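# Move the cart and paper through a door into the bay

## Task

Push the utility cart through the self-closing door into the other room and leave it parked in the yellow taped bay, every one of its four wheels inside the tape and none touching it. The case of copy paper must sit in the cart's top tray without overhanging any edge, and the door must be closed when you finish. One or both robots may be used, and neither may fall over or be left leaning.

## Robot and tools

Robots: r1 and r2 are identical Hello Robot Stretch 4 units, each about 1.6 m tall. Each has an omni-wheel base (rim at most 0.23 m from the base origin), a lift on a mast, and one telescoping arm pointing forward with a wrist (yaw, pitch, roll) and a two-finger gripper. Each robot reports everything in its own frames. Only the images, lidar_m and wrist_depth_mm show where the two robots are relative to each other.

Frames: the base frame sits on the floor under the base centre, with x forward, y left, z up, in metres. hand_pose is a point between the open fingertips, given in this frame, and it may be slightly wrong. The odometry frame is the base frame as it was when the scene began. base_odometry comes from wheel turns only, so slipping is counted as travel. Heading is in rad, left positive, within ±3.142. If turned_by_wheels and turned_by_imu, summed over one move, differ by more than about 0.1 rad, the base likely slipped or hit something, and the heading is off by roughly that difference. base_tilt is in degrees, with forward and right positive, and may be off by up to about 3 degrees.

move: this sends one action. It takes r1 and r2 (each optional), cameras, and blocking, which must always be false or the call is refused. It returns after about 0.5 s while the motion continues. A robot left out of the call receives nothing new. Per robot, give base, joints or both, plus optional speeds, pace and contact_limits. Alternatively give end_of_arm:"enable_torque" on its own, which re-powers any wrist or gripper motor that switched off. base is a relative offset from where the base last reported itself: translate_m (forward positive, -2 to 2 m), strafe_m (left positive, -2 to 2 m), rotate_rad (counter-clockwise positive, -3.2 to 3.2). translate_m and strafe_m may be combined into one straight diagonal drive. rotate_rad cannot be combined with them. joints are absolute targets, by name: lift_m 0 to 1.2; arm_m 0 to 0.55 (extension); wrist_yaw_rad -1.134 to 4.276 (0 forward, left positive, 3.14 folded back); wrist_pitch_rad -1.117 to 4.259 (0 level, 1.57 down); wrist_roll_rad -1.117 to 4.259 (clockwise positive seen from behind); gripper_m -0.038 to 0.141, the fingertip gap in metres, which may be off by up to 0.015. Joint targets outside their range are clipped. Other out-of-range values are refused, and unknown keys make the call invalid. pace is slow, default, fast or max. At those paces the base reaches 0.1/0.3/0.4/0.6 m/s and 1/2/3/4 rad/s, the lift 0.15/0.3/0.4/0.5 m/s, and the arm 0.1/0.4/0.6/0.7 m/s. The base is slowed when the lift is high. speeds overrides a joint's top speed (not gripper_m). contact_limits, 0 (gentle) to 1 (hard), applies to arm_m, lift_m, translate_m, strafe_m and rotate_rad, and must be placed next to its own command. The default is 0.5. A base limit persists until the next action that names base. Each motion is cut off after 14 s (time_out).

wait(seconds 0 to 10, cameras) returns full state and images, and returns early once a commanded robot comes to rest. stop(cameras) brakes every motion of every robot. zoom_image(camera, region [x0,y0,x1,y1], at most 504x504 px) enlarges the latest image from a camera. finished_scene(scene) ends the scene, and the goal must then hold without the robots.

Results: the move line gives each robot's outcome (done, or its worst status). Statuses include moving, done, off_target (resting short of target and maybe still pushing), contact_stop (blocked and now slack), time_out, limit_stop_at_own_body, limit_stop_at_tilt (lean over 6 degrees: lift, arm and wheels go slack) and torque_fault (motor limp until enable_torque). After a refused call, or an uncommanded stop, the remaining calls in the same reply are skipped. on_its_own reports things you did not command, such as slack joints. lidar_m holds 12 distances in 30-degree sectors: the 1st is straight ahead, then counter-clockwise (4th left, 7th behind, 10th right). A "-" means nothing seen, or closer than 0.25 m. wrist_depth_mm is a 7x7 grid of depths in mm (100 to 2000). motor_effort is in percent with the peak in brackets. servo_current is in mA. "as last shown" marks robots that the call did not name.

Gripping: close to more than 0.015 below the object's width, and about 0.06 below it to resist tugging. Close to -0.02 or lower to wrap around a handle. A firm hold shows as a rise in gripper servo_current. When lifting a load, keep the lift contact limit at least 0.15 per kg (0.3 for 2 kg).

Avoid: hard contact between the robots, including one gripper closing on the other's fingers. Once bases touch, any further drive presses hard. The robots' travel differs by up to 3 cm per metre, so a shared load can be strained. Do not turn, drive or brake with more than 1 kg held and arm_m above 0.2, and be careful at fast or max. Do not make strong pushes with a high gripper. Avoid wrist poses that hit the body: gripper over the base with a low lift, wrist tilted up while rolled, or yaw plus pitch below about -1.1. Folded back at the start, the wrist tilts or rolls only a little. Do not drop the paper, slam the door, or strike things hard.

Each tool is called after "Call:" as a command line: name --argument value for each argument, lists and objects as JSON in quotes; but a table of rows of numbers goes row by row, as --pt "numbers of a row", without its own name.

## Session

Call:
move --blocking false

Scene clock: 0.00 s.
r1.base_odometry: x=+0.000 y=+0.000 heading=+0.000
r1.turned_by_wheels: +0.000
r1.turned_by_imu: +0.000
r1.base_tilt: forward=-1.6 right=+1.3
r1.lidar_m: 1.92 2.25 3.81 1.93 0.97 0.84 0.83 0.93 0.77 0.76 0.93 1.59
r1.base_status: not commanded
r1.joint_positions: lift_m=+0.127 arm_m=+0.000 wrist_yaw_rad=+3.089 wrist_pitch_rad=+0.002 wrist_roll_rad=+0.000 gripper_m=+0.056
r1.joint_status: not commanded
r1.measured_speeds: all 0
r1.motor_effort: lift_m=+20 arm_m=-4 wheel_0=+0 wheel_1=+1 wheel_2=+1
r1.servo_current: wrist_yaw_rad=39 wrist_pitch_rad=46 wrist_roll_rad=65 gripper_m=39
r1.hand_pose: x=-0.1125 y=+0.1024 z=+0.3046 quat_wxyz=(+0.026, -0.001, +0.000, +1.000) (m; r1's base frame)
r1.wrist_depth_mm: 137 138 - - - - - / 113 139 - - - - - / 117 140 224 - - - - / 137 161 - - - - - / - - - - - - - / - - 191 - 187 - - / 842 759 750 788 788 732 768
r2.base_odometry: x=+0.000 y=+0.000 heading=+0.000
r2.turned_by_wheels: +0.000
r2.turned_by_imu: +0.000
r2.base_tilt: forward=-0.6 right=+0.1
r2.lidar_m: 2.02 1.45 1.40 1.49 2.01 2.22 2.34 3.17 1.60 3.62 2.59 2.46
r2.base_status: not commanded
r2.joint_positions: lift_m=+0.295 arm_m=+0.000 wrist_yaw_rad=+3.133 wrist_pitch_rad=+0.002 wrist_roll_rad=+0.000 gripper_m=+0.056
r2.joint_status: not commanded
r2.measured_speeds: all 0
r2.motor_effort: lift_m=+18 arm_m=-4 wheel_0=+0 wheel_1=-1 wheel_2=+0
r2.servo_current: wrist_yaw_rad=46 wrist_pitch_rad=39 wrist_roll_rad=46 gripper_m=59
r2.hand_pose: x=-0.1167 y=+0.0898 z=+0.4727 quat_wxyz=(+0.004, -0.001, +0.000, +1.000) (m; r2's base frame)
r2.wrist_depth_mm: - 140 - - - - - / - 126 150 - - - - / - 130 185 - - - - / 144 143 272 - - - - / 229 - - - - - - / 226 1576 196 1576 190 1618 1464 / 226 1060 1138 - - 1025 1060
pictures: r1_head_camera, r1_head_left_camera, r1_head_right_camera, r1_wrist_camera, r2_head_camera, r2_head_left_camera, r2_head_right_camera, r2_wrist_camera
Images, in order (width x height): r1_head_camera 420x560, r1_head_left_camera 420x672, r1_head_right_camera 420x672, r1_wrist_camera 616x392, r2_head_camera 420x560, r2_head_left_camera 420x672, r2_head_right_camera 420x672, r2_wrist_camera 616x392.

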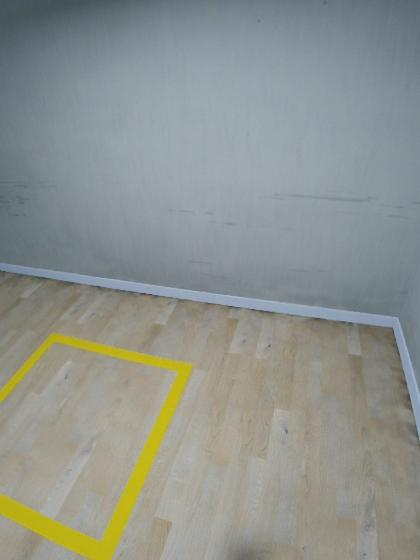

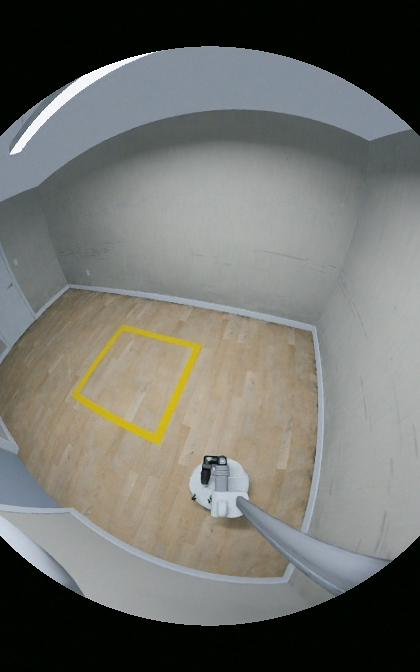

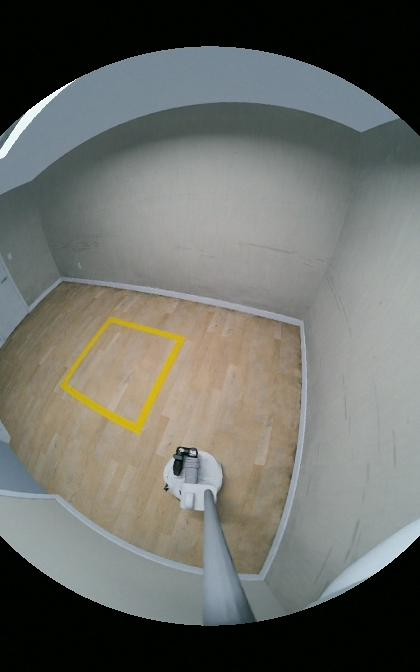

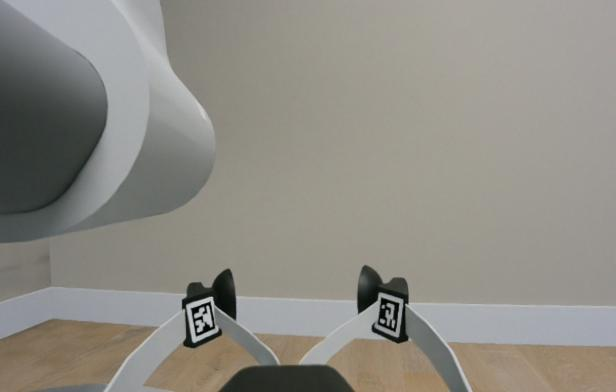

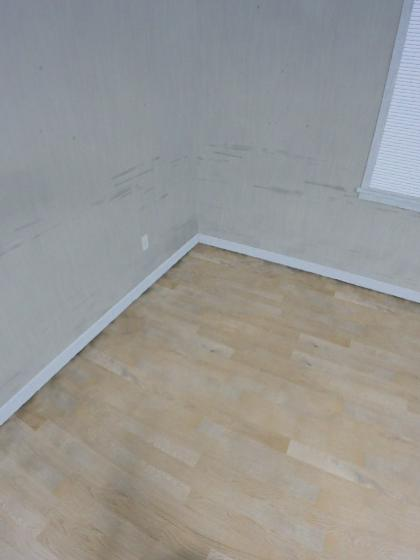

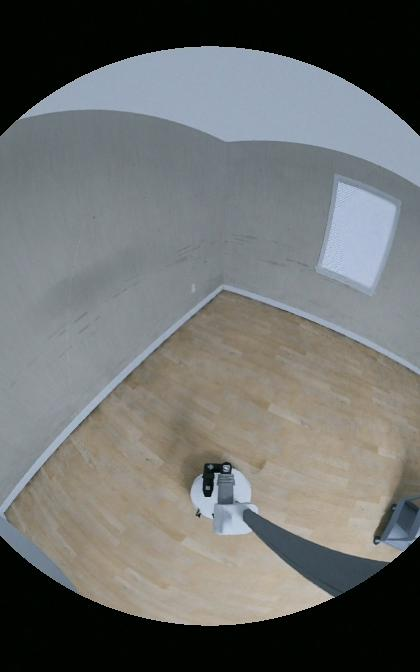

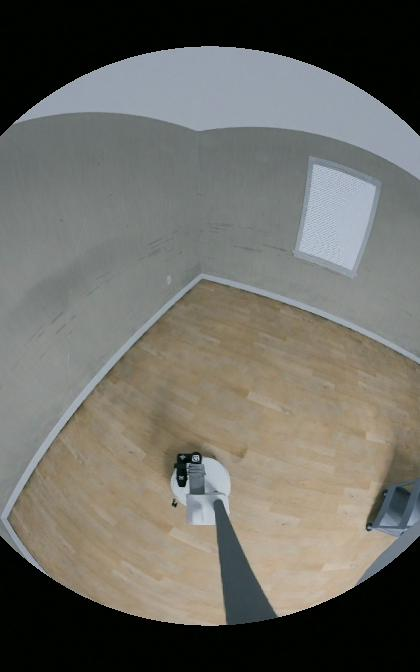

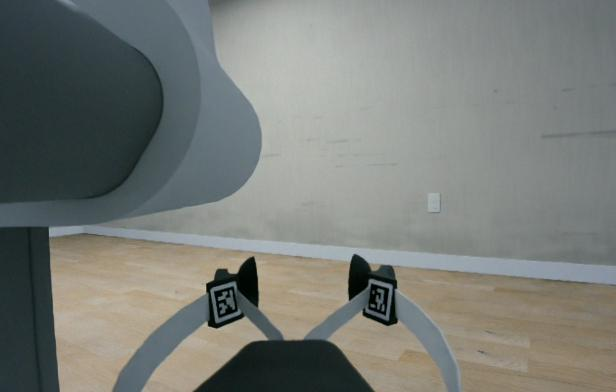

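Call:
move --blocking false --r1 '{"base":{"rotate_rad":1.2}}' --r2 '{"base":{"rotate_rad":-1.6}}' --cameras '[]'

Call:
wait --seconds 3 --cameras '[]'

Call:
wait --seconds 1

Scene clock: 4.20 s.
move: r1 moving; r2 moving
r1.base_odometry: x=+0.000 y=+0.000 heading=+0.252
r1.turned_by_wheels: +0.252
r1.turned_by_imu: +0.252
r1.base_tilt: forward=-1.6 right=+1.2
r1.lidar_m: 1.98 2.71 3.66 1.25 0.89 0.80 0.87 0.80 0.77 0.82 1.11 1.92
r1.base_status: rotate_rad moving
r1.joint_positions: lift_m=+0.127 arm_m=+0.000 wrist_yaw_rad=+3.089 wrist_pitch_rad=+0.002 wrist_roll_rad=+0.000 gripper_m=+0.056
r1.joint_status: not commanded
r1.measured_speeds: translate_m=-0.001 strafe_m=-0.001 rotate_rad=+0.980 lift_m=+0.000 arm_m=+0.000 wrist_yaw_rad=+0.000 wrist_pitch_rad=+0.000 wrist_roll_rad=+0.000
r1.motor_effort: lift_m=+20(20) arm_m=-4(4) wheel_0=-8(9) wheel_1=-6(9) wheel_2=-7(7)
r1.servo_current: wrist_yaw_rad=59(59) wrist_pitch_rad=39(46) wrist_roll_rad=46(59) gripper_m=39(39)
r1.hand_pose: x=-0.1125 y=+0.1024 z=+0.3046 quat_wxyz=(+0.026, -0.001, +0.000, +1.000) (m; r1's base frame)
r1.wrist_depth_mm: 136 138 - - - - - / 113 139 - - - - - / 114 140 226 - - - - / 137 160 - - - - - / - - - - - - - / - 1060 190 - 187 - - / 778 750 750 798 750 699 732
r2.base_odometry: x=+0.000 y=+0.000 heading=-0.252
r2.turned_by_wheels: -0.252
r2.turned_by_imu: -0.244
r2.base_tilt: forward=-0.7 right=+0.1
r2.lidar_m: 2.52 1.62 1.40 1.40 1.67 2.23 2.24 2.64 1.59 1.63 2.93 2.49
r2.base_status: rotate_rad moving
r2.joint_positions: lift_m=+0.295 arm_m=+0.000 wrist_yaw_rad=+3.133 wrist_pitch_rad=+0.002 wrist_roll_rad=+0.000 gripper_m=+0.056
r2.joint_status: not commanded
r2.measured_speeds: translate_m=+0.000 strafe_m=+0.000 rotate_rad=-0.974 lift_m=+0.000 arm_m=+0.000 wrist_yaw_rad=+0.000 wrist_pitch_rad=+0.000 wrist_roll_rad=+0.000
r2.motor_effort: lift_m=+18(18) arm_m=-4(4) wheel_0=+8(9) wheel_1=+8(10) wheel_2=+9(11)
r2.servo_current: wrist_yaw_rad=33(52) wrist_pitch_rad=39(46) wrist_roll_rad=52(52) gripper_m=39(59)
r2.hand_pose: x=-0.1167 y=+0.0898 z=+0.4727 quat_wxyz=(+0.004, -0.001, +0.000, +1.000) (m; r2's base frame)
r2.wrist_depth_mm: - 141 - - - - - / - 127 150 - - - - / - 130 184 - - - - / 144 143 272 - - - - / 229 - - - - - - / 227 1576 196 1576 190 1661 1464 / 226 1060 1138 - - 1060 1060
pictures: none
No camera images: "cameras" was empty.

Scene clock: 5.53 s.
earlier move: r1 done; r2 moving
r1.base_odometry: x=+0.000 y=+0.000 heading=+1.200
r1.turned_by_wheels: +0.948
r1.turned_by_imu: +0.953
r1.base_tilt: forward=-1.6 right=+1.3
r1.lidar_m: 3.90 1.54 0.93 0.82 0.85 0.82 0.77 0.75 1.00 1.89 1.97 2.45
r1.base_status: done
r1.joint_positions: lift_m=+0.127 arm_m=+0.000 wrist_yaw_rad=+3.089 wrist_pitch_rad=+0.002 wrist_roll_rad=+0.000 gripper_m=+0.056
r1.joint_status: not commanded
r1.measured_speeds: all 0
r1.motor_effort: lift_m=+20(20) arm_m=-4(4) wheel_0=-2(10) wheel_1=-2(9) wheel_2=+0(8)
r1.servo_current: wrist_yaw_rad=65(65) wrist_pitch_rad=39(52) wrist_roll_rad=59(65) gripper_m=39(46)
r1.hand_pose: x=-0.1125 y=+0.1024 z=+0.3046 quat_wxyz=(+0.026, -0.001, +0.000, +1.000) (m; r1's base frame)
r1.wrist_depth_mm: 136 139 - - - - - / 113 139 - - - - - / 117 139 229 - - - - / 137 162 - - - - - / - - - - - - - / - - 191 - 188 - - / 788 163 750 798 778 778 778
r2.base_odometry: x=+0.000 y=+0.000 heading=-1.599
r2.turned_by_wheels: -1.347
r2.turned_by_imu: -1.311
r2.base_tilt: forward=-0.7 right=+0.1
r2.lidar_m: 3.66 2.58 2.48 2.06 1.50 1.40 1.47 1.99 2.23 2.34 3.14 1.60
r2.base_status: rotate_rad moving
r2.joint_positions: lift_m=+0.295 arm_m=+0.000 wrist_yaw_rad=+3.133 wrist_pitch_rad=+0.002 wrist_roll_rad=+0.000 gripper_m=+0.056
r2.joint_status: not commanded
r2.measured_speeds: all 0
r2.motor_effort: lift_m=+18(18) arm_m=-4(4) wheel_0=+2(11) wheel_1=+3(11) wheel_2=+5(11)
r2.servo_current: wrist_yaw_rad=46(59) wrist_pitch_rad=33(46) wrist_roll_rad=46(52) gripper_m=46(59)
r2.hand_pose: x=-0.1167 y=+0.0898 z=+0.4727 quat_wxyz=(+0.004, -0.001, +0.000, +1.000) (m; r2's base frame)
r2.wrist_depth_mm: - 140 - - - - - / - 126 141 - - - - / - 129 184 - - - - / 144 144 227 - - - - / 230 - - - - - - / 227 1576 195 1336 190 - - / 226 1042 1138 - - 1025 1060
wait: 1.33 of 3 s (r1 has come to rest)
pictures: none
No camera images: "cameras" was empty.

Scene clock: 5.80 s.
earlier move: r2 done
r1.base_odometry: x=+0.000 y=+0.000 heading=+1.200
r1.turned_by_wheels: +0.000
r1.turned_by_imu: +0.000
r1.base_tilt: forward=-1.6 right=+1.3
r1.lidar_m: 3.92 1.56 0.92 0.84 0.86 0.85 0.76 0.80 1.01 1.92 1.94 2.48
r1.base_status: done
r1.joint_positions: lift_m=+0.127 arm_m=+0.000 wrist_yaw_rad=+3.089 wrist_pitch_rad=+0.002 wrist_roll_rad=+0.000 gripper_m=+0.056
r1.joint_status: not commanded
r1.measured_speeds: all 0
r1.motor_effort: lift_m=+20(20) arm_m=-4(4) wheel_0=-1(10) wheel_1=-1(9) wheel_2=+0(8)
r1.servo_current: wrist_yaw_rad=65(65) wrist_pitch_rad=52(52) wrist_roll_rad=59(65) gripper_m=39(46)
r1.hand_pose: x=-0.1125 y=+0.1024 z=+0.3046 quat_wxyz=(+0.026, -0.001, +0.000, +1.000) (m; r1's base frame)
r1.wrist_depth_mm: 136 139 - - - - - / 113 139 - - - - - / 118 139 229 - - - - / 137 162 - - - - - / - - - - - - - / - - 190 - 187 - - / 788 163 750 788 798 788 768
r2.base_odometry: x=+0.000 y=+0.000 heading=-1.599
r2.turned_by_wheels: +0.000
r2.turned_by_imu: +0.000
r2.base_tilt: forward=-0.7 right=+0.0
r2.lidar_m: 3.69 2.62 2.47 2.04 1.47 1.41 1.46 1.99 2.24 2.30 3.11 1.60
r2.base_status: done
r2.joint_positions: lift_m=+0.295 arm_m=+0.000 wrist_yaw_rad=+3.133 wrist_pitch_rad=+0.002 wrist_roll_rad=+0.000 gripper_m=+0.056
r2.joint_status: not commanded
r2.measured_speeds: all 0
r2.motor_effort: lift_m=+18(18) arm_m=-4(4) wheel_0=+5(11) wheel_1=+3(11) wheel_2=+5(11)
r2.servo_current: wrist_yaw_rad=39(59) wrist_pitch_rad=39(46) wrist_roll_rad=39(52) gripper_m=46(59)
r2.hand_pose: x=-0.1167 y=+0.0898 z=+0.4727 quat_wxyz=(+0.004, -0.001, +0.000, +1.000) (m; r2's base frame)
r2.wrist_depth_mm: - 140 - - - - - / - 126 142 - - - - / - 130 185 - - - - / 144 144 226 - - - - / 229 - - - - - - / 227 1576 196 1308 190 - - / 226 1060 1160 - - 1042 1060
wait: 0.27 of 1 s (r2 has come to rest)
pictures: r1_head_camera, r1_head_left_camera, r1_head_right_camera, r1_wrist_camera, r2_head_camera, r2_head_left_camera, r2_head_right_camera, r2_wrist_camera
Images, in order (width x height): r1_head_camera 420x560, r1_head_left_camera 420x672, r1_head_right_camera 420x672, r1_wrist_camera 616x392, r2_head_camera 420x560, r2_head_left_camera 420x672, r2_head_right_camera 420x672, r2_wrist_camera 616x392.

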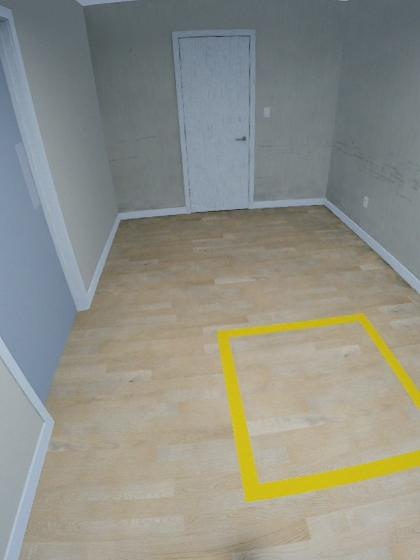

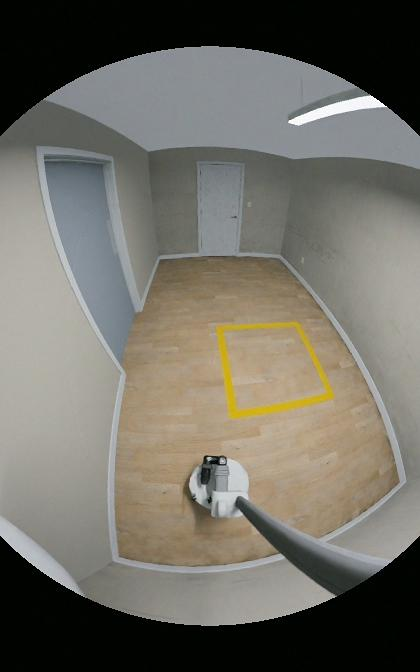

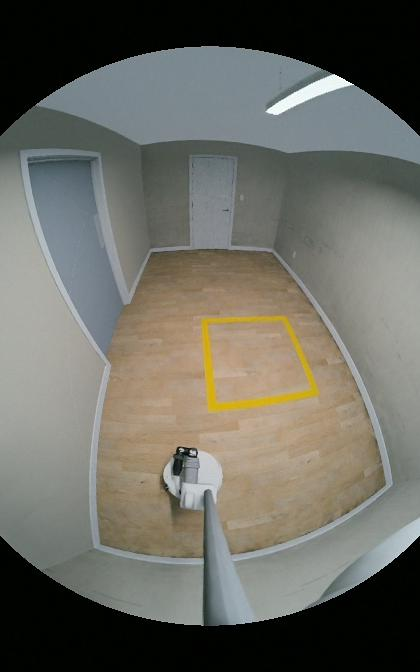

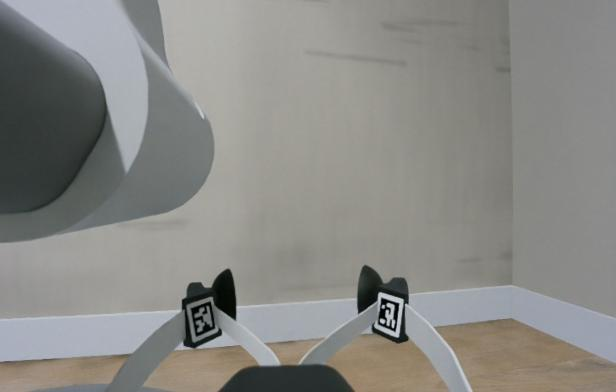

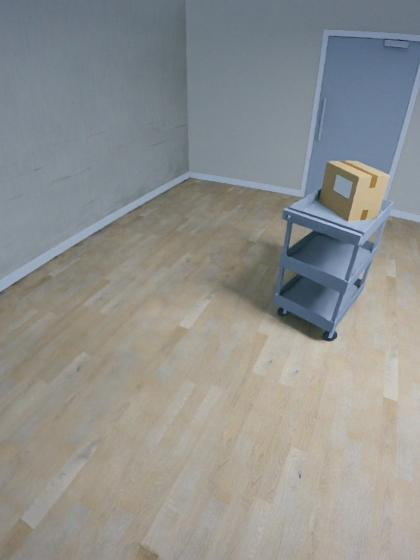

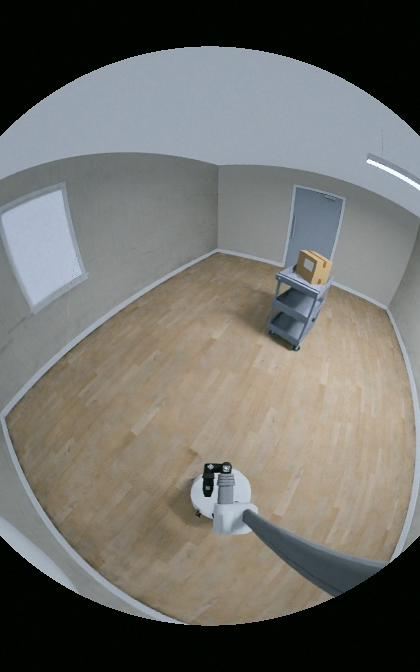

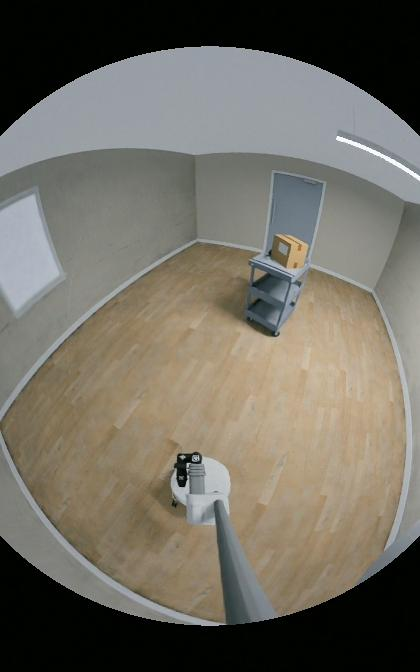

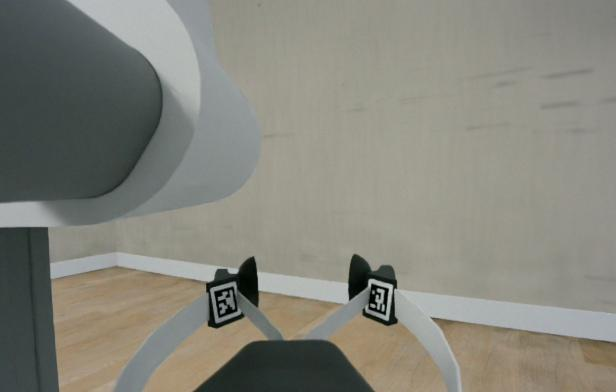

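Call:
zoom_image --camera "r2_head_camera" --region '[210, 0, 420, 360]'

Call:
zoom_image --camera "r1_head_left_camera" --region '[0, 120, 340, 460]'

Call:
zoom_image --camera "r2_head_right_camera" --region '[180, 140, 420, 360]'

Scaled by 1.400 from the camera's 420x560 image, which has a finer 1200x1600 frame.

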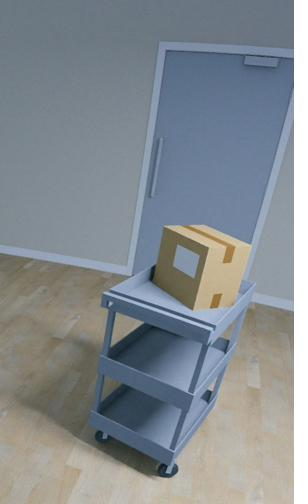

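Scaled by 1.482 from the camera's 420x672 image, which has a finer 600x960 frame.

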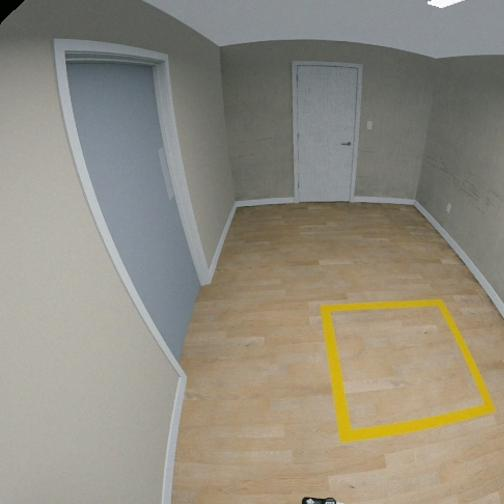

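Scaled by 2.100 from the camera's 420x672 image, which has a finer 600x960 frame.

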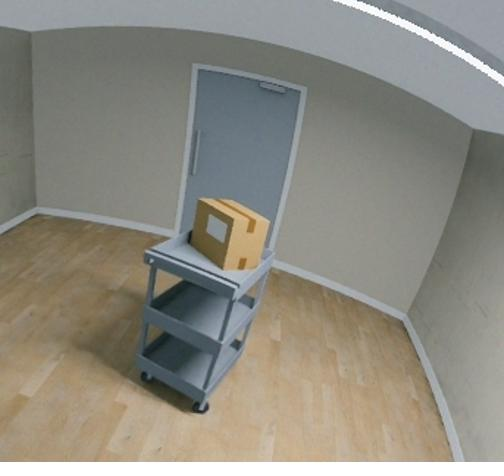

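Call:
move --blocking false --r1 '{"base":{"rotate_rad":1.74},"joints":{"lift_m":0.6}}' --r2 '{"base":{"translate_m":0.8},"joints":{"lift_m":0.6,"wrist_yaw_rad":0}}' --cameras '[]'

Call:
wait --seconds 4 --cameras '[]'

Call:
wait --seconds 2

Scene clock: 69.93 s.
move: r1 moving; r2 moving
r1.base_odometry: x=+0.000 y=+0.000 heading=+1.452
r1.turned_by_wheels: +0.252
r1.turned_by_imu: +0.253
r1.base_tilt: forward=-1.6 right=+1.2
r1.lidar_m: 2.30 1.09 0.84 0.83 0.93 0.80 0.77 0.84 1.33 1.92 2.09 3.16
r1.base_status: rotate_rad moving
r1.joint_positions: lift_m=+0.164 arm_m=+0.000 wrist_yaw_rad=+3.089 wrist_pitch_rad=+0.002 wrist_roll_rad=+0.000 gripper_m=+0.056
r1.joint_status: lift_m moving
r1.measured_speeds: translate_m=-0.001 strafe_m=-0.001 rotate_rad=+0.981 lift_m=+0.146 arm_m=+0.000 wrist_yaw_rad=+0.000 wrist_pitch_rad=+0.000 wrist_roll_rad=+0.000
r1.motor_effort: lift_m=+27(27) arm_m=-4(4) wheel_0=-10(10) wheel_1=-6(9) wheel_2=-7(7)
r1.servo_current: wrist_yaw_rad=46(52) wrist_pitch_rad=39(46) wrist_roll_rad=65(65) gripper_m=39(46)
r1.hand_pose: x=-0.1125 y=+0.1024 z=+0.3421 quat_wxyz=(+0.026, -0.001, +0.000, +1.000) (m; r1's base frame)
r1.wrist_depth_mm: 136 139 - - - - - / 113 139 - - - - - / 118 139 229 - - - - / 137 162 - - - - - / - - - - - - - / - - 190 - 188 - - / 854 163 768 143 809 798 831
r2.base_odometry: x=-0.001 y=-0.031 heading=-1.599
r2.turned_by_wheels: +0.000
r2.turned_by_imu: +0.001
r2.base_tilt: forward=-0.7 right=+0.1
r2.lidar_m: 3.61 2.57 2.46 2.10 1.47 1.40 1.52 2.07 2.23 2.33 3.16 1.56
r2.base_status: translate_m moving
r2.joint_positions: lift_m=+0.333 arm_m=+0.000 wrist_yaw_rad=+2.571 wrist_pitch_rad=+0.002 wrist_roll_rad=+0.000 gripper_m=+0.056
r2.joint_status: lift_m moving; wrist_yaw_rad moving
r2.measured_speeds: translate_m=+0.123 strafe_m=+0.000 rotate_rad=-0.001 lift_m=+0.146 arm_m=+0.000 wrist_yaw_rad=-1.734 wrist_pitch_rad=+0.000 wrist_roll_rad=+0.000
r2.motor_effort: lift_m=+26(26) arm_m=-4(4) wheel_0=+8(10) wheel_1=+7(8) wheel_2=-12(12)
r2.servo_current: wrist_yaw_rad=91(111) wrist_pitch_rad=39(46) wrist_roll_rad=52(59) gripper_m=46(52)
r2.hand_pose: x=-0.0245 y=+0.2294 z=+0.5104 quat_wxyz=(+0.282, -0.001, +0.000, +0.960) (m; r2's base frame)
r2.wrist_depth_mm: - - - - - - - / - - - - - - - / 242 - - - - - - / - - - - - - - / - - - - - - - / 1499 1499 190 171 190 - 1397 / 1205 1118 1229 - - 1098 1118
pictures: none
No camera images: "cameras" was empty.

Scene clock: 72.30 s.
earlier move: r1 done; r2 moving
r1.base_odometry: x=+0.000 y=+0.000 heading=+2.940
r1.turned_by_wheels: +1.488
r1.turned_by_imu: +1.496
r1.base_tilt: forward=-1.6 right=+1.3
r1.lidar_m: 0.83 0.90 0.79 0.76 0.83 1.19 1.93 2.05 2.86 3.03 1.17 0.88
r1.base_status: done
r1.joint_positions: lift_m=+0.599 arm_m=+0.000 wrist_yaw_rad=+3.089 wrist_pitch_rad=+0.002 wrist_roll_rad=+0.000 gripper_m=+0.056
r1.joint_status: all done
r1.measured_speeds: all 0
r1.motor_effort: lift_m=+25(29) arm_m=-4(4) wheel_0=-1(10) wheel_1=+1(10) wheel_2=+1(8)
r1.servo_current: wrist_yaw_rad=46(72) wrist_pitch_rad=33(52) wrist_roll_rad=52(65) gripper_m=39(52)
r1.hand_pose: x=-0.1125 y=+0.1024 z=+0.7771 quat_wxyz=(+0.026, -0.001, +0.000, +1.000) (m; r1's base frame)
r1.wrist_depth_mm: 136 139 - - - - - / 113 139 - - - - - / 117 140 270 - - - - / 137 163 - - - - - / - - - - - - - / - - 194 - 187 - - / 1808 1708 1756 154 1808 - -
r2.base_odometry: x=-0.019 y=-0.675 heading=-1.599
r2.turned_by_wheels: +0.000
r2.turned_by_imu: +0.001
r2.base_tilt: forward=-0.6 right=+0.1
r2.lidar_m: 3.16 2.28 2.14 2.24 2.10 1.99 2.06 2.69 2.55 2.65 1.08 1.07
r2.base_status: translate_m moving
r2.joint_positions: lift_m=+0.600 arm_m=+0.000 wrist_yaw_rad=+0.003 wrist_pitch_rad=+0.002 wrist_roll_rad=+0.000 gripper_m=+0.056
r2.joint_status: all done
r2.measured_speeds: translate_m=+0.253 strafe_m=+0.000 rotate_rad=-0.005 lift_m=+0.000 arm_m=+0.000 wrist_yaw_rad=+0.000 wrist_pitch_rad=+0.000 wrist_roll_rad=+0.000
r2.motor_effort: lift_m=+21(26) arm_m=-4(4) wheel_0=+4(10) wheel_1=+5(8) wheel_2=-6(14)
r2.servo_current: wrist_yaw_rad=52(156) wrist_pitch_rad=33(46) wrist_roll_rad=46(59) gripper_m=46(52)
r2.hand_pose: x=+0.4596 y=-0.0866 z=+0.7775 quat_wxyz=(+1.000, +0.000, +0.001, +0.001) (m; r2's base frame)
r2.wrist_depth_mm: - - - - - - - / - - - - - - - / - - - - - - - / - - - - - - - / - - - - - - - / - - 196 - 191 - - / 1661 1661 1756 - - 1661 1255
wait: 2.37 of 4 s (r1 has come to rest)
pictures: none
No camera images: "cameras" was empty.

Scene clock: 73.60 s.
earlier move: r2 done
r1.base_odometry: x=+0.000 y=+0.000 heading=+2.940
r1.turned_by_wheels: +0.000
r1.turned_by_imu: +0.000
r1.base_tilt: forward=-1.6 right=+1.3
r1.lidar_m: 0.84 0.89 0.80 0.75 0.82 1.16 1.90 2.06 2.87 3.04 1.18 0.86
r1.base_status: done
r1.joint_positions: lift_m=+0.599 arm_m=+0.000 wrist_yaw_rad=+3.089 wrist_pitch_rad=+0.002 wrist_roll_rad=+0.000 gripper_m=+0.056
r1.joint_status: all done
r1.measured_speeds: all 0
r1.motor_effort: lift_m=+25(29) arm_m=-4(4) wheel_0=-1(10) wheel_1=+0(10) wheel_2=+1(8)
r1.servo_current: wrist_yaw_rad=39(72) wrist_pitch_rad=46(52) wrist_roll_rad=39(65) gripper_m=39(52)
r1.hand_pose: x=-0.1125 y=+0.1024 z=+0.7771 quat_wxyz=(+0.026, -0.001, +0.000, +1.000) (m; r1's base frame)
r1.wrist_depth_mm: 136 139 - - - - - / 113 139 - - - - - / 117 139 268 - - - - / 137 163 - - - - - / - - - - - - - / - - 193 - 187 - - / 1863 1708 1756 153 1863 - -
r2.base_odometry: x=-0.022 y=-0.800 heading=-1.599
r2.turned_by_wheels: +0.000
r2.turned_by_imu: +0.001
r2.base_tilt: forward=-0.7 right=+0.1
r2.lidar_m: 3.11 2.21 2.09 2.17 2.20 2.13 2.19 2.73 2.62 2.68 0.99 0.96
r2.base_status: done
r2.joint_positions: lift_m=+0.600 arm_m=+0.000 wrist_yaw_rad=+0.003 wrist_pitch_rad=+0.002 wrist_roll_rad=+0.000 gripper_m=+0.056
r2.joint_status: all done
r2.measured_speeds: all 0
r2.motor_effort: lift_m=+21(26) arm_m=-4(4) wheel_0=+2(10) wheel_1=+3(8) wheel_2=-4(14)
r2.servo_current: wrist_yaw_rad=46(156) wrist_pitch_rad=46(46) wrist_roll_rad=46(59) gripper_m=52(52)
r2.hand_pose: x=+0.4596 y=-0.0866 z=+0.7775 quat_wxyz=(+1.000, +0.000, +0.001, +0.001) (m; r2's base frame)
r2.wrist_depth_mm: - - - - - - - / - - - - - - - / - - - - - - - / - - - - - - - / - - - - - - - / - - 196 - 191 - - / 1618 1618 1808 - - 1661 1576
wait: 1.30 of 2 s (r2 has come to rest)
pictures: r1_head_camera, r1_head_left_camera, r1_head_right_camera, r1_wrist_camera, r2_head_camera, r2_head_left_camera, r2_head_right_camera, r2_wrist_camera
Images, in order (width x height): r1_head_camera 420x560, r1_head_left_camera 420x672, r1_head_right_camera 420x672, r1_wrist_camera 616x392, r2_head_camera 420x560, r2_head_left_camera 420x672, r2_head_right_camera 420x672, r2_wrist_camera 616x392.

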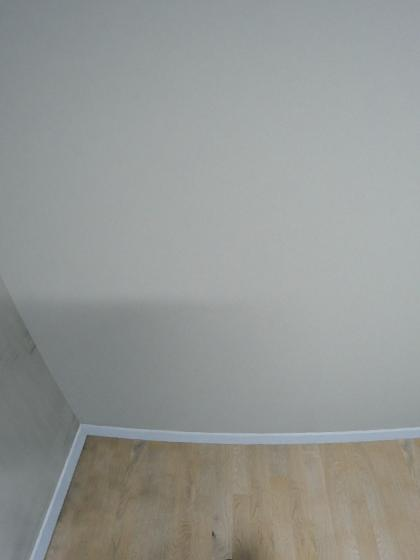

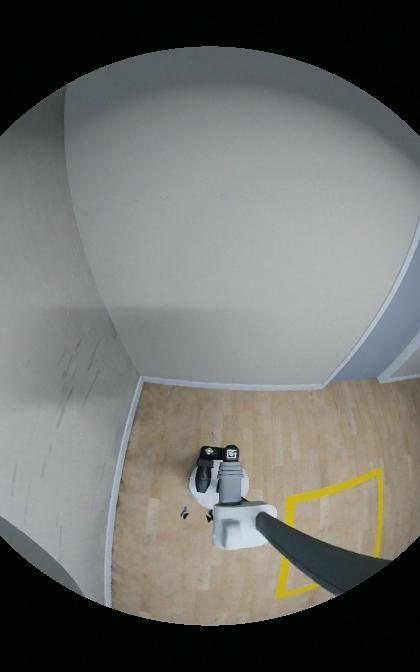

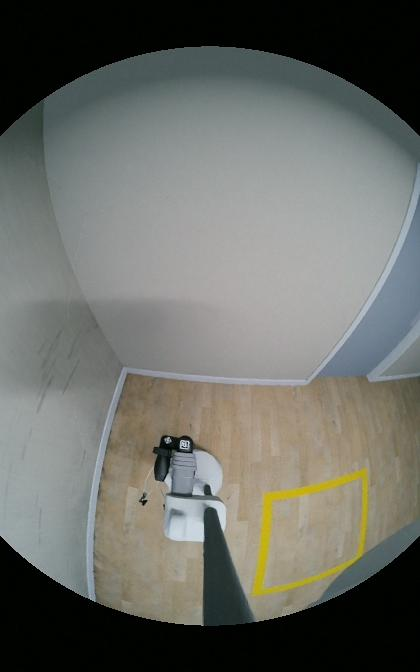

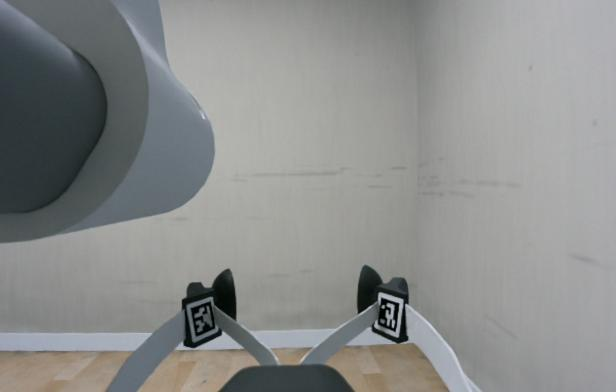

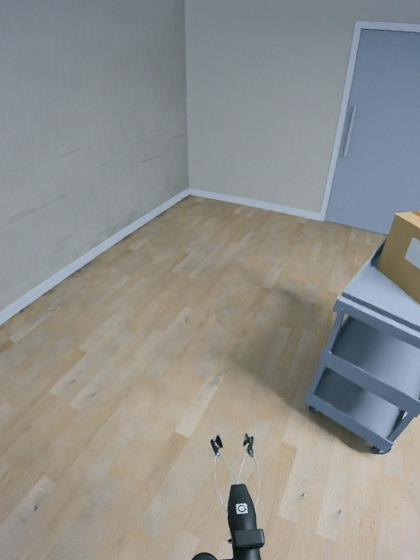

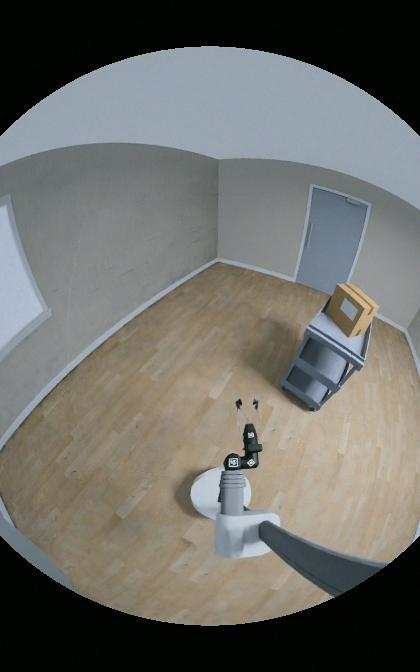

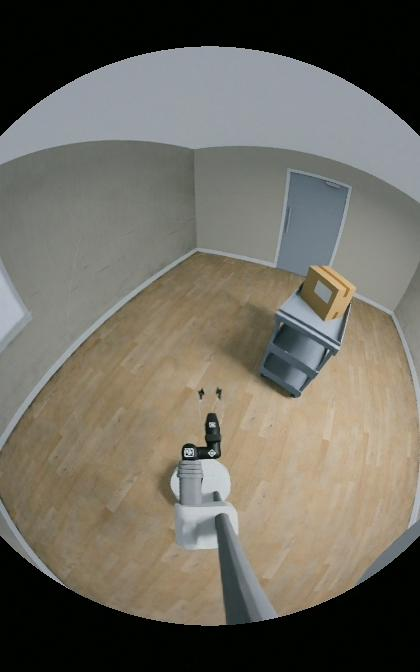

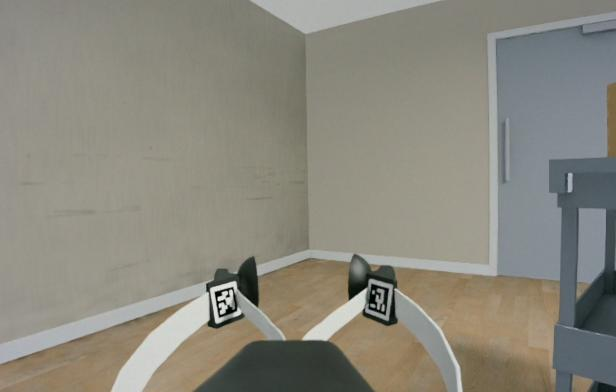

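Call:
move --blocking false --r1 '{"base":{"strafe_m":-1.25}}' --r2 '{"base":{"rotate_rad":-0.51}}' --cameras '[]'

Call:
wait --seconds 2 --cameras '[]'

Call:
wait --seconds 5 --cameras '["r1_head_camera","r1_head_left_camera","r1_head_right_camera","r2_head_camera","r2_head_left_camera","r2_head_right_camera"]'

Scene clock: 102.33 s.
move: r1 moving; r2 moving
r1.base_odometry: x=+0.007 y=+0.035 heading=+2.940
r1.turned_by_wheels: +0.000
r1.turned_by_imu: +0.000
r1.base_tilt: forward=-1.6 right=+1.3
r1.lidar_m: 0.84 0.87 0.83 0.80 0.87 1.22 1.93 2.04 2.87 3.03 1.18 0.88
r1.base_status: strafe_m moving
r1.joint_positions: lift_m=+0.599 arm_m=+0.000 wrist_yaw_rad=+3.089 wrist_pitch_rad=+0.002 wrist_roll_rad=+0.000 gripper_m=+0.056
r1.joint_status: not commanded
r1.measured_speeds: translate_m=-0.001 strafe_m=-0.141 rotate_rad=+0.004 lift_m=+0.000 arm_m=+0.000 wrist_yaw_rad=+0.000 wrist_pitch_rad=+0.000 wrist_roll_rad=+0.000
r1.motor_effort: lift_m=+25(25) arm_m=-4(4) wheel_0=+9(10) wheel_1=-9(9) wheel_2=+1(1)
r1.servo_current: wrist_yaw_rad=33(52) wrist_pitch_rad=46(52) wrist_roll_rad=39(52) gripper_m=33(46)
r1.hand_pose: x=-0.1125 y=+0.1024 z=+0.7771 quat_wxyz=(+0.026, -0.001, +0.000, +1.000) (m; r1's base frame)
r1.wrist_depth_mm: 136 138 - - - - - / 113 139 - - - - - / 117 140 272 - - - - / 137 162 - - - - - / - - - - - - - / - - 193 - 188 - - / 1863 1756 1708 153 1808 - -
r2.base_odometry: x=-0.022 y=-0.800 heading=-1.850
r2.turned_by_wheels: -0.252
r2.turned_by_imu: -0.244
r2.base_tilt: forward=-0.6 right=+0.0
r2.lidar_m: 1.04 2.50 2.12 2.10 2.48 2.12 2.11 2.45 2.60 2.61 3.03 0.98
r2.base_status: rotate_rad moving
r2.joint_positions: lift_m=+0.600 arm_m=+0.000 wrist_yaw_rad=+0.003 wrist_pitch_rad=+0.002 wrist_roll_rad=+0.000 gripper_m=+0.056
r2.joint_status: not commanded
r2.measured_speeds: translate_m=+0.001 strafe_m=+0.000 rotate_rad=-0.976 lift_m=+0.000 arm_m=+0.000 wrist_yaw_rad=+0.000 wrist_pitch_rad=+0.000 wrist_roll_rad=+0.000
r2.motor_effort: lift_m=+21(21) arm_m=-4(4) wheel_0=+10(11) wheel_1=+10(11) wheel_2=+10(11)
r2.servo_current: wrist_yaw_rad=46(52) wrist_pitch_rad=39(46) wrist_roll_rad=46(52) gripper_m=52(52)
r2.hand_pose: x=+0.4596 y=-0.0866 z=+0.7775 quat_wxyz=(+1.000, +0.000, +0.001, +0.001) (m; r2's base frame)
r2.wrist_depth_mm: - - - - - - - / - - - - - - 904 / - - - - - 1060 854 / - - - - - - - / - - - - - - - / - - 196 - 192 - - / 1756 1661 1808 - - - -
pictures: none
No camera images: "cameras" was empty.

Scene clock: 103.13 s.
earlier move: r1 moving; r2 done
r1.base_odometry: x=+0.047 y=+0.230 heading=+2.940
r1.turned_by_wheels: +0.000
r1.turned_by_imu: -0.001
r1.base_tilt: forward=-1.6 right=+1.3
r1.lidar_m: 0.83 0.89 1.04 1.02 1.09 1.51 1.93 2.08 2.90 3.03 1.15 0.87
r1.base_status: strafe_m moving
r1.joint_positions: lift_m=+0.600 arm_m=+0.000 wrist_yaw_rad=+3.089 wrist_pitch_rad=+0.002 wrist_roll_rad=+0.000 gripper_m=+0.056
r1.joint_status: not commanded
r1.measured_speeds: translate_m=+0.000 strafe_m=-0.301 rotate_rad=+0.003 lift_m=+0.000 arm_m=+0.000 wrist_yaw_rad=+0.000 wrist_pitch_rad=+0.000 wrist_roll_rad=+0.000
r1.motor_effort: lift_m=+25(25) arm_m=-4(4) wheel_0=+7(12) wheel_1=-6(11) wheel_2=+0(2)
r1.servo_current: wrist_yaw_rad=65(65) wrist_pitch_rad=33(52) wrist_roll_rad=52(65) gripper_m=46(46)
r1.hand_pose: x=-0.1125 y=+0.1024 z=+0.7771 quat_wxyz=(+0.026, -0.001, +0.000, +1.000) (m; r1's base frame)
r1.wrist_depth_mm: 136 138 - - - - - / 113 139 - - - - - / 118 140 272 - - - - / 137 162 - - - - - / - - - - - - - / - - 194 - 187 - - / 1863 1708 1708 154 1863 1576 -
r2.base_odometry: x=-0.022 y=-0.800 heading=-2.108
r2.turned_by_wheels: -0.258
r2.turned_by_imu: -0.251
r2.base_tilt: forward=-0.6 right=+0.1
r2.lidar_m: 0.98 3.05 2.21 2.11 2.20 2.19 2.10 2.20 2.71 2.60 2.74 0.99
r2.base_status: done
r2.joint_positions: lift_m=+0.600 arm_m=+0.000 wrist_yaw_rad=+0.003 wrist_pitch_rad=+0.002 wrist_roll_rad=+0.000 gripper_m=+0.056
r2.joint_status: not commanded
r2.measured_speeds: all 0
r2.motor_effort: lift_m=+21(21) arm_m=-4(4) wheel_0=+3(11) wheel_1=+4(11) wheel_2=+3(11)
r2.servo_current: wrist_yaw_rad=46(59) wrist_pitch_rad=33(46) wrist_roll_rad=52(52) gripper_m=52(52)
r2.hand_pose: x=+0.4595 y=-0.0867 z=+0.7775 quat_wxyz=(+1.000, +0.000, +0.001, +0.001) (m; r2's base frame)
r2.wrist_depth_mm: - - - - - - - / - - - - - - - / - - - - 1025 - - / - - - - - - - / - - - - - - - / - - 196 842 188 1921 - / 1756 1661 1808 - - - 1708
wait: 0.80 of 2 s (r2 has come to rest)
pictures: none
No camera images: "cameras" was empty.

Scene clock: 107.33 s.
earlier move: r1 done
r1.base_odometry: x=+0.250 y=+1.225 heading=+2.940
r1.turned_by_wheels: +0.000
r1.turned_by_imu: -0.006
r1.base_tilt: forward=-1.6 right=+1.2
r1.lidar_m: 0.81 0.84 1.21 2.01 2.12 2.03 1.95 2.08 2.79 2.69 1.17 0.93
r1.base_status: done
r1.joint_positions: lift_m=+0.600 arm_m=+0.000 wrist_yaw_rad=+3.089 wrist_pitch_rad=+0.002 wrist_roll_rad=+0.000 gripper_m=+0.056
r1.joint_status: not commanded
r1.measured_speeds: all 0
r1.motor_effort: lift_m=+25(25) arm_m=-4(4) wheel_0=+0(12) wheel_1=-1(11) wheel_2=+1(2)
r1.servo_current: wrist_yaw_rad=46(72) wrist_pitch_rad=39(52) wrist_roll_rad=46(72) gripper_m=39(52)
r1.hand_pose: x=-0.1125 y=+0.1024 z=+0.7771 quat_wxyz=(+0.026, -0.001, +0.000, +1.000) (m; r1's base frame)
r1.wrist_depth_mm: 137 138 - - - - - / 113 139 - - - - - / 117 140 271 - - - - / 137 159 - - - - - / - - - - - - - / - - 194 - 187 - - / 1921 1708 1756 153 1863 1661 1863
r2.base_odometry: x=-0.022 y=-0.800 heading=-2.108
r2.turned_by_wheels: +0.000
r2.turned_by_imu: +0.001
r2.base_tilt: forward=-0.7 right=+0.0
r2.lidar_m: 0.96 3.05 2.20 2.09 2.20 2.19 2.09 2.20 2.72 2.61 2.73 0.96
r2.base_status: done
r2.joint_positions: lift_m=+0.600 arm_m=+0.000 wrist_yaw_rad=+0.003 wrist_pitch_rad=+0.002 wrist_roll_rad=+0.000 gripper_m=+0.056
r2.joint_status: not commanded
r2.measured_speeds: all 0
r2.motor_effort: lift_m=+21(21) arm_m=-3(4) wheel_0=+2(11) wheel_1=+4(11) wheel_2=+3(11)
r2.servo_current: wrist_yaw_rad=46(59) wrist_pitch_rad=33(46) wrist_roll_rad=65(65) gripper_m=46(59)
r2.hand_pose: x=+0.4595 y=-0.0867 z=+0.7775 quat_wxyz=(+1.000, +0.000, +0.001, +0.001) (m; r2's base frame)
r2.wrist_depth_mm: - - - - - - - / - - - - - - - / - - - - 1008 - - / - - - - - - - / - - - - - - - / - - 196 842 188 1983 - / 1756 1661 1756 - - - 1661
wait: 4.20 of 5 s (r1 has come to rest)
pictures: r1_head_camera, r1_head_left_camera, r1_head_right_camera, r2_head_camera, r2_head_left_camera, r2_head_right_camera
Images, in order (width x height): r1_head_camera 420x560, r1_head_left_camera 420x672, r1_head_right_camera 420x672, r2_head_camera 420x560, r2_head_left_camera 420x672, r2_head_right_camera 420x672.

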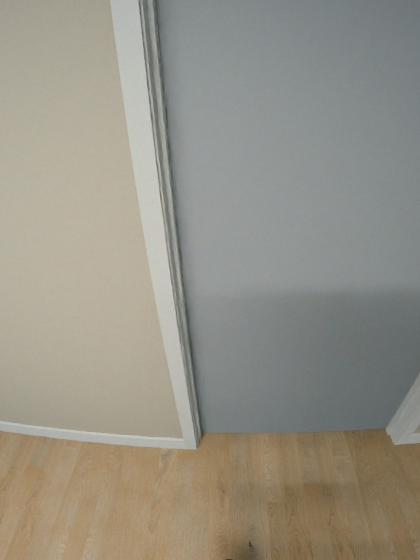

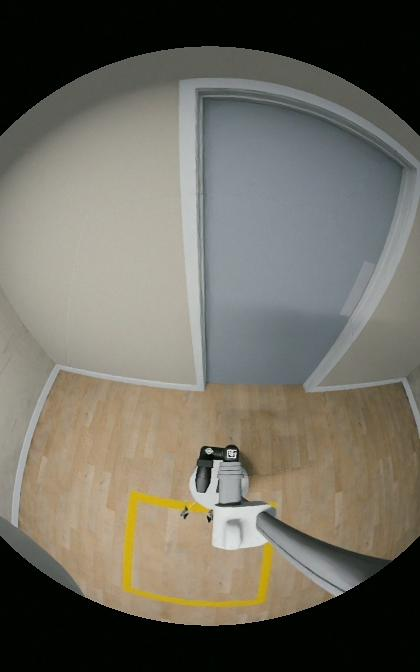

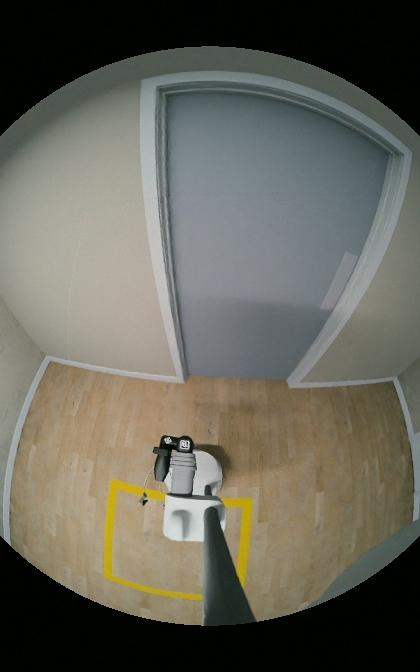

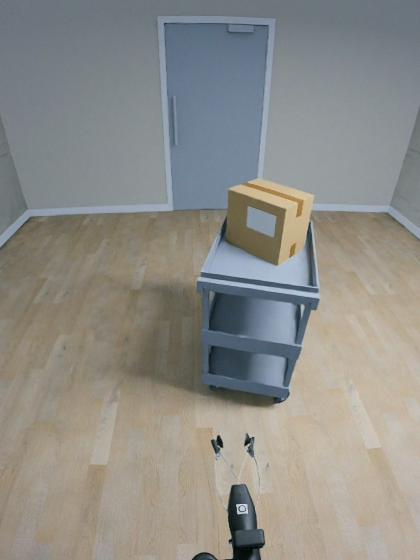

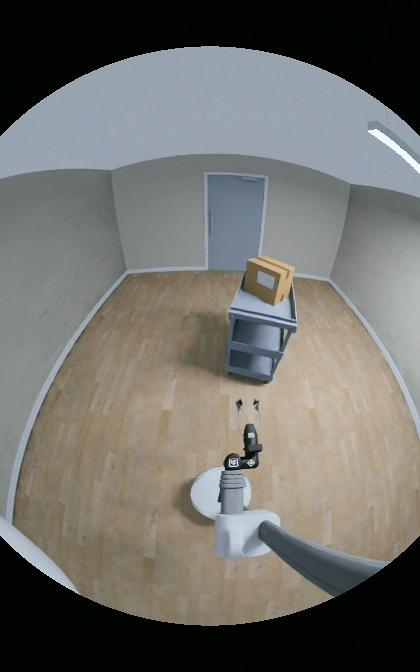

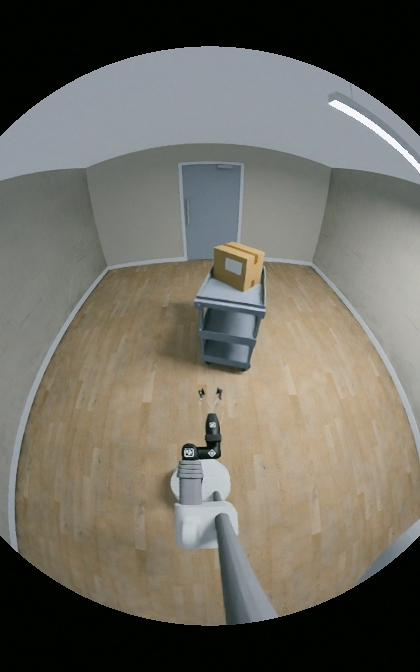

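Call:
zoom_image --camera "r2_head_camera" --region '[170, 160, 340, 420]'

Call:
zoom_image --camera "r2_head_left_camera" --region '[170, 140, 340, 400]'

Call:
zoom_image --camera "r1_head_left_camera" --region '[80, 340, 400, 620]'

Scaled by 1.938 from the camera's 420x560 image, which has a finer 1200x1600 frame.

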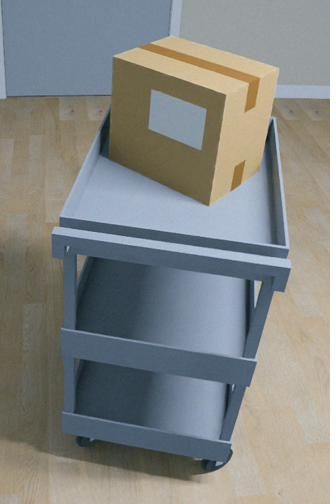

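Scaled by 1.938 from the camera's 420x672 image, which has a finer 600x960 frame.

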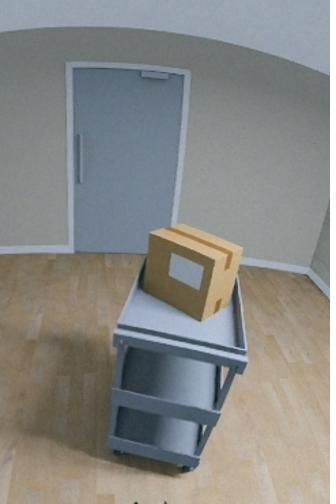

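Scaled by 1.575 from the camera's 420x672 image, which has a finer 600x960 frame.

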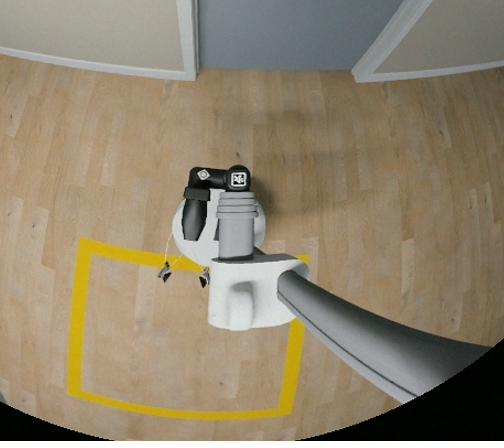

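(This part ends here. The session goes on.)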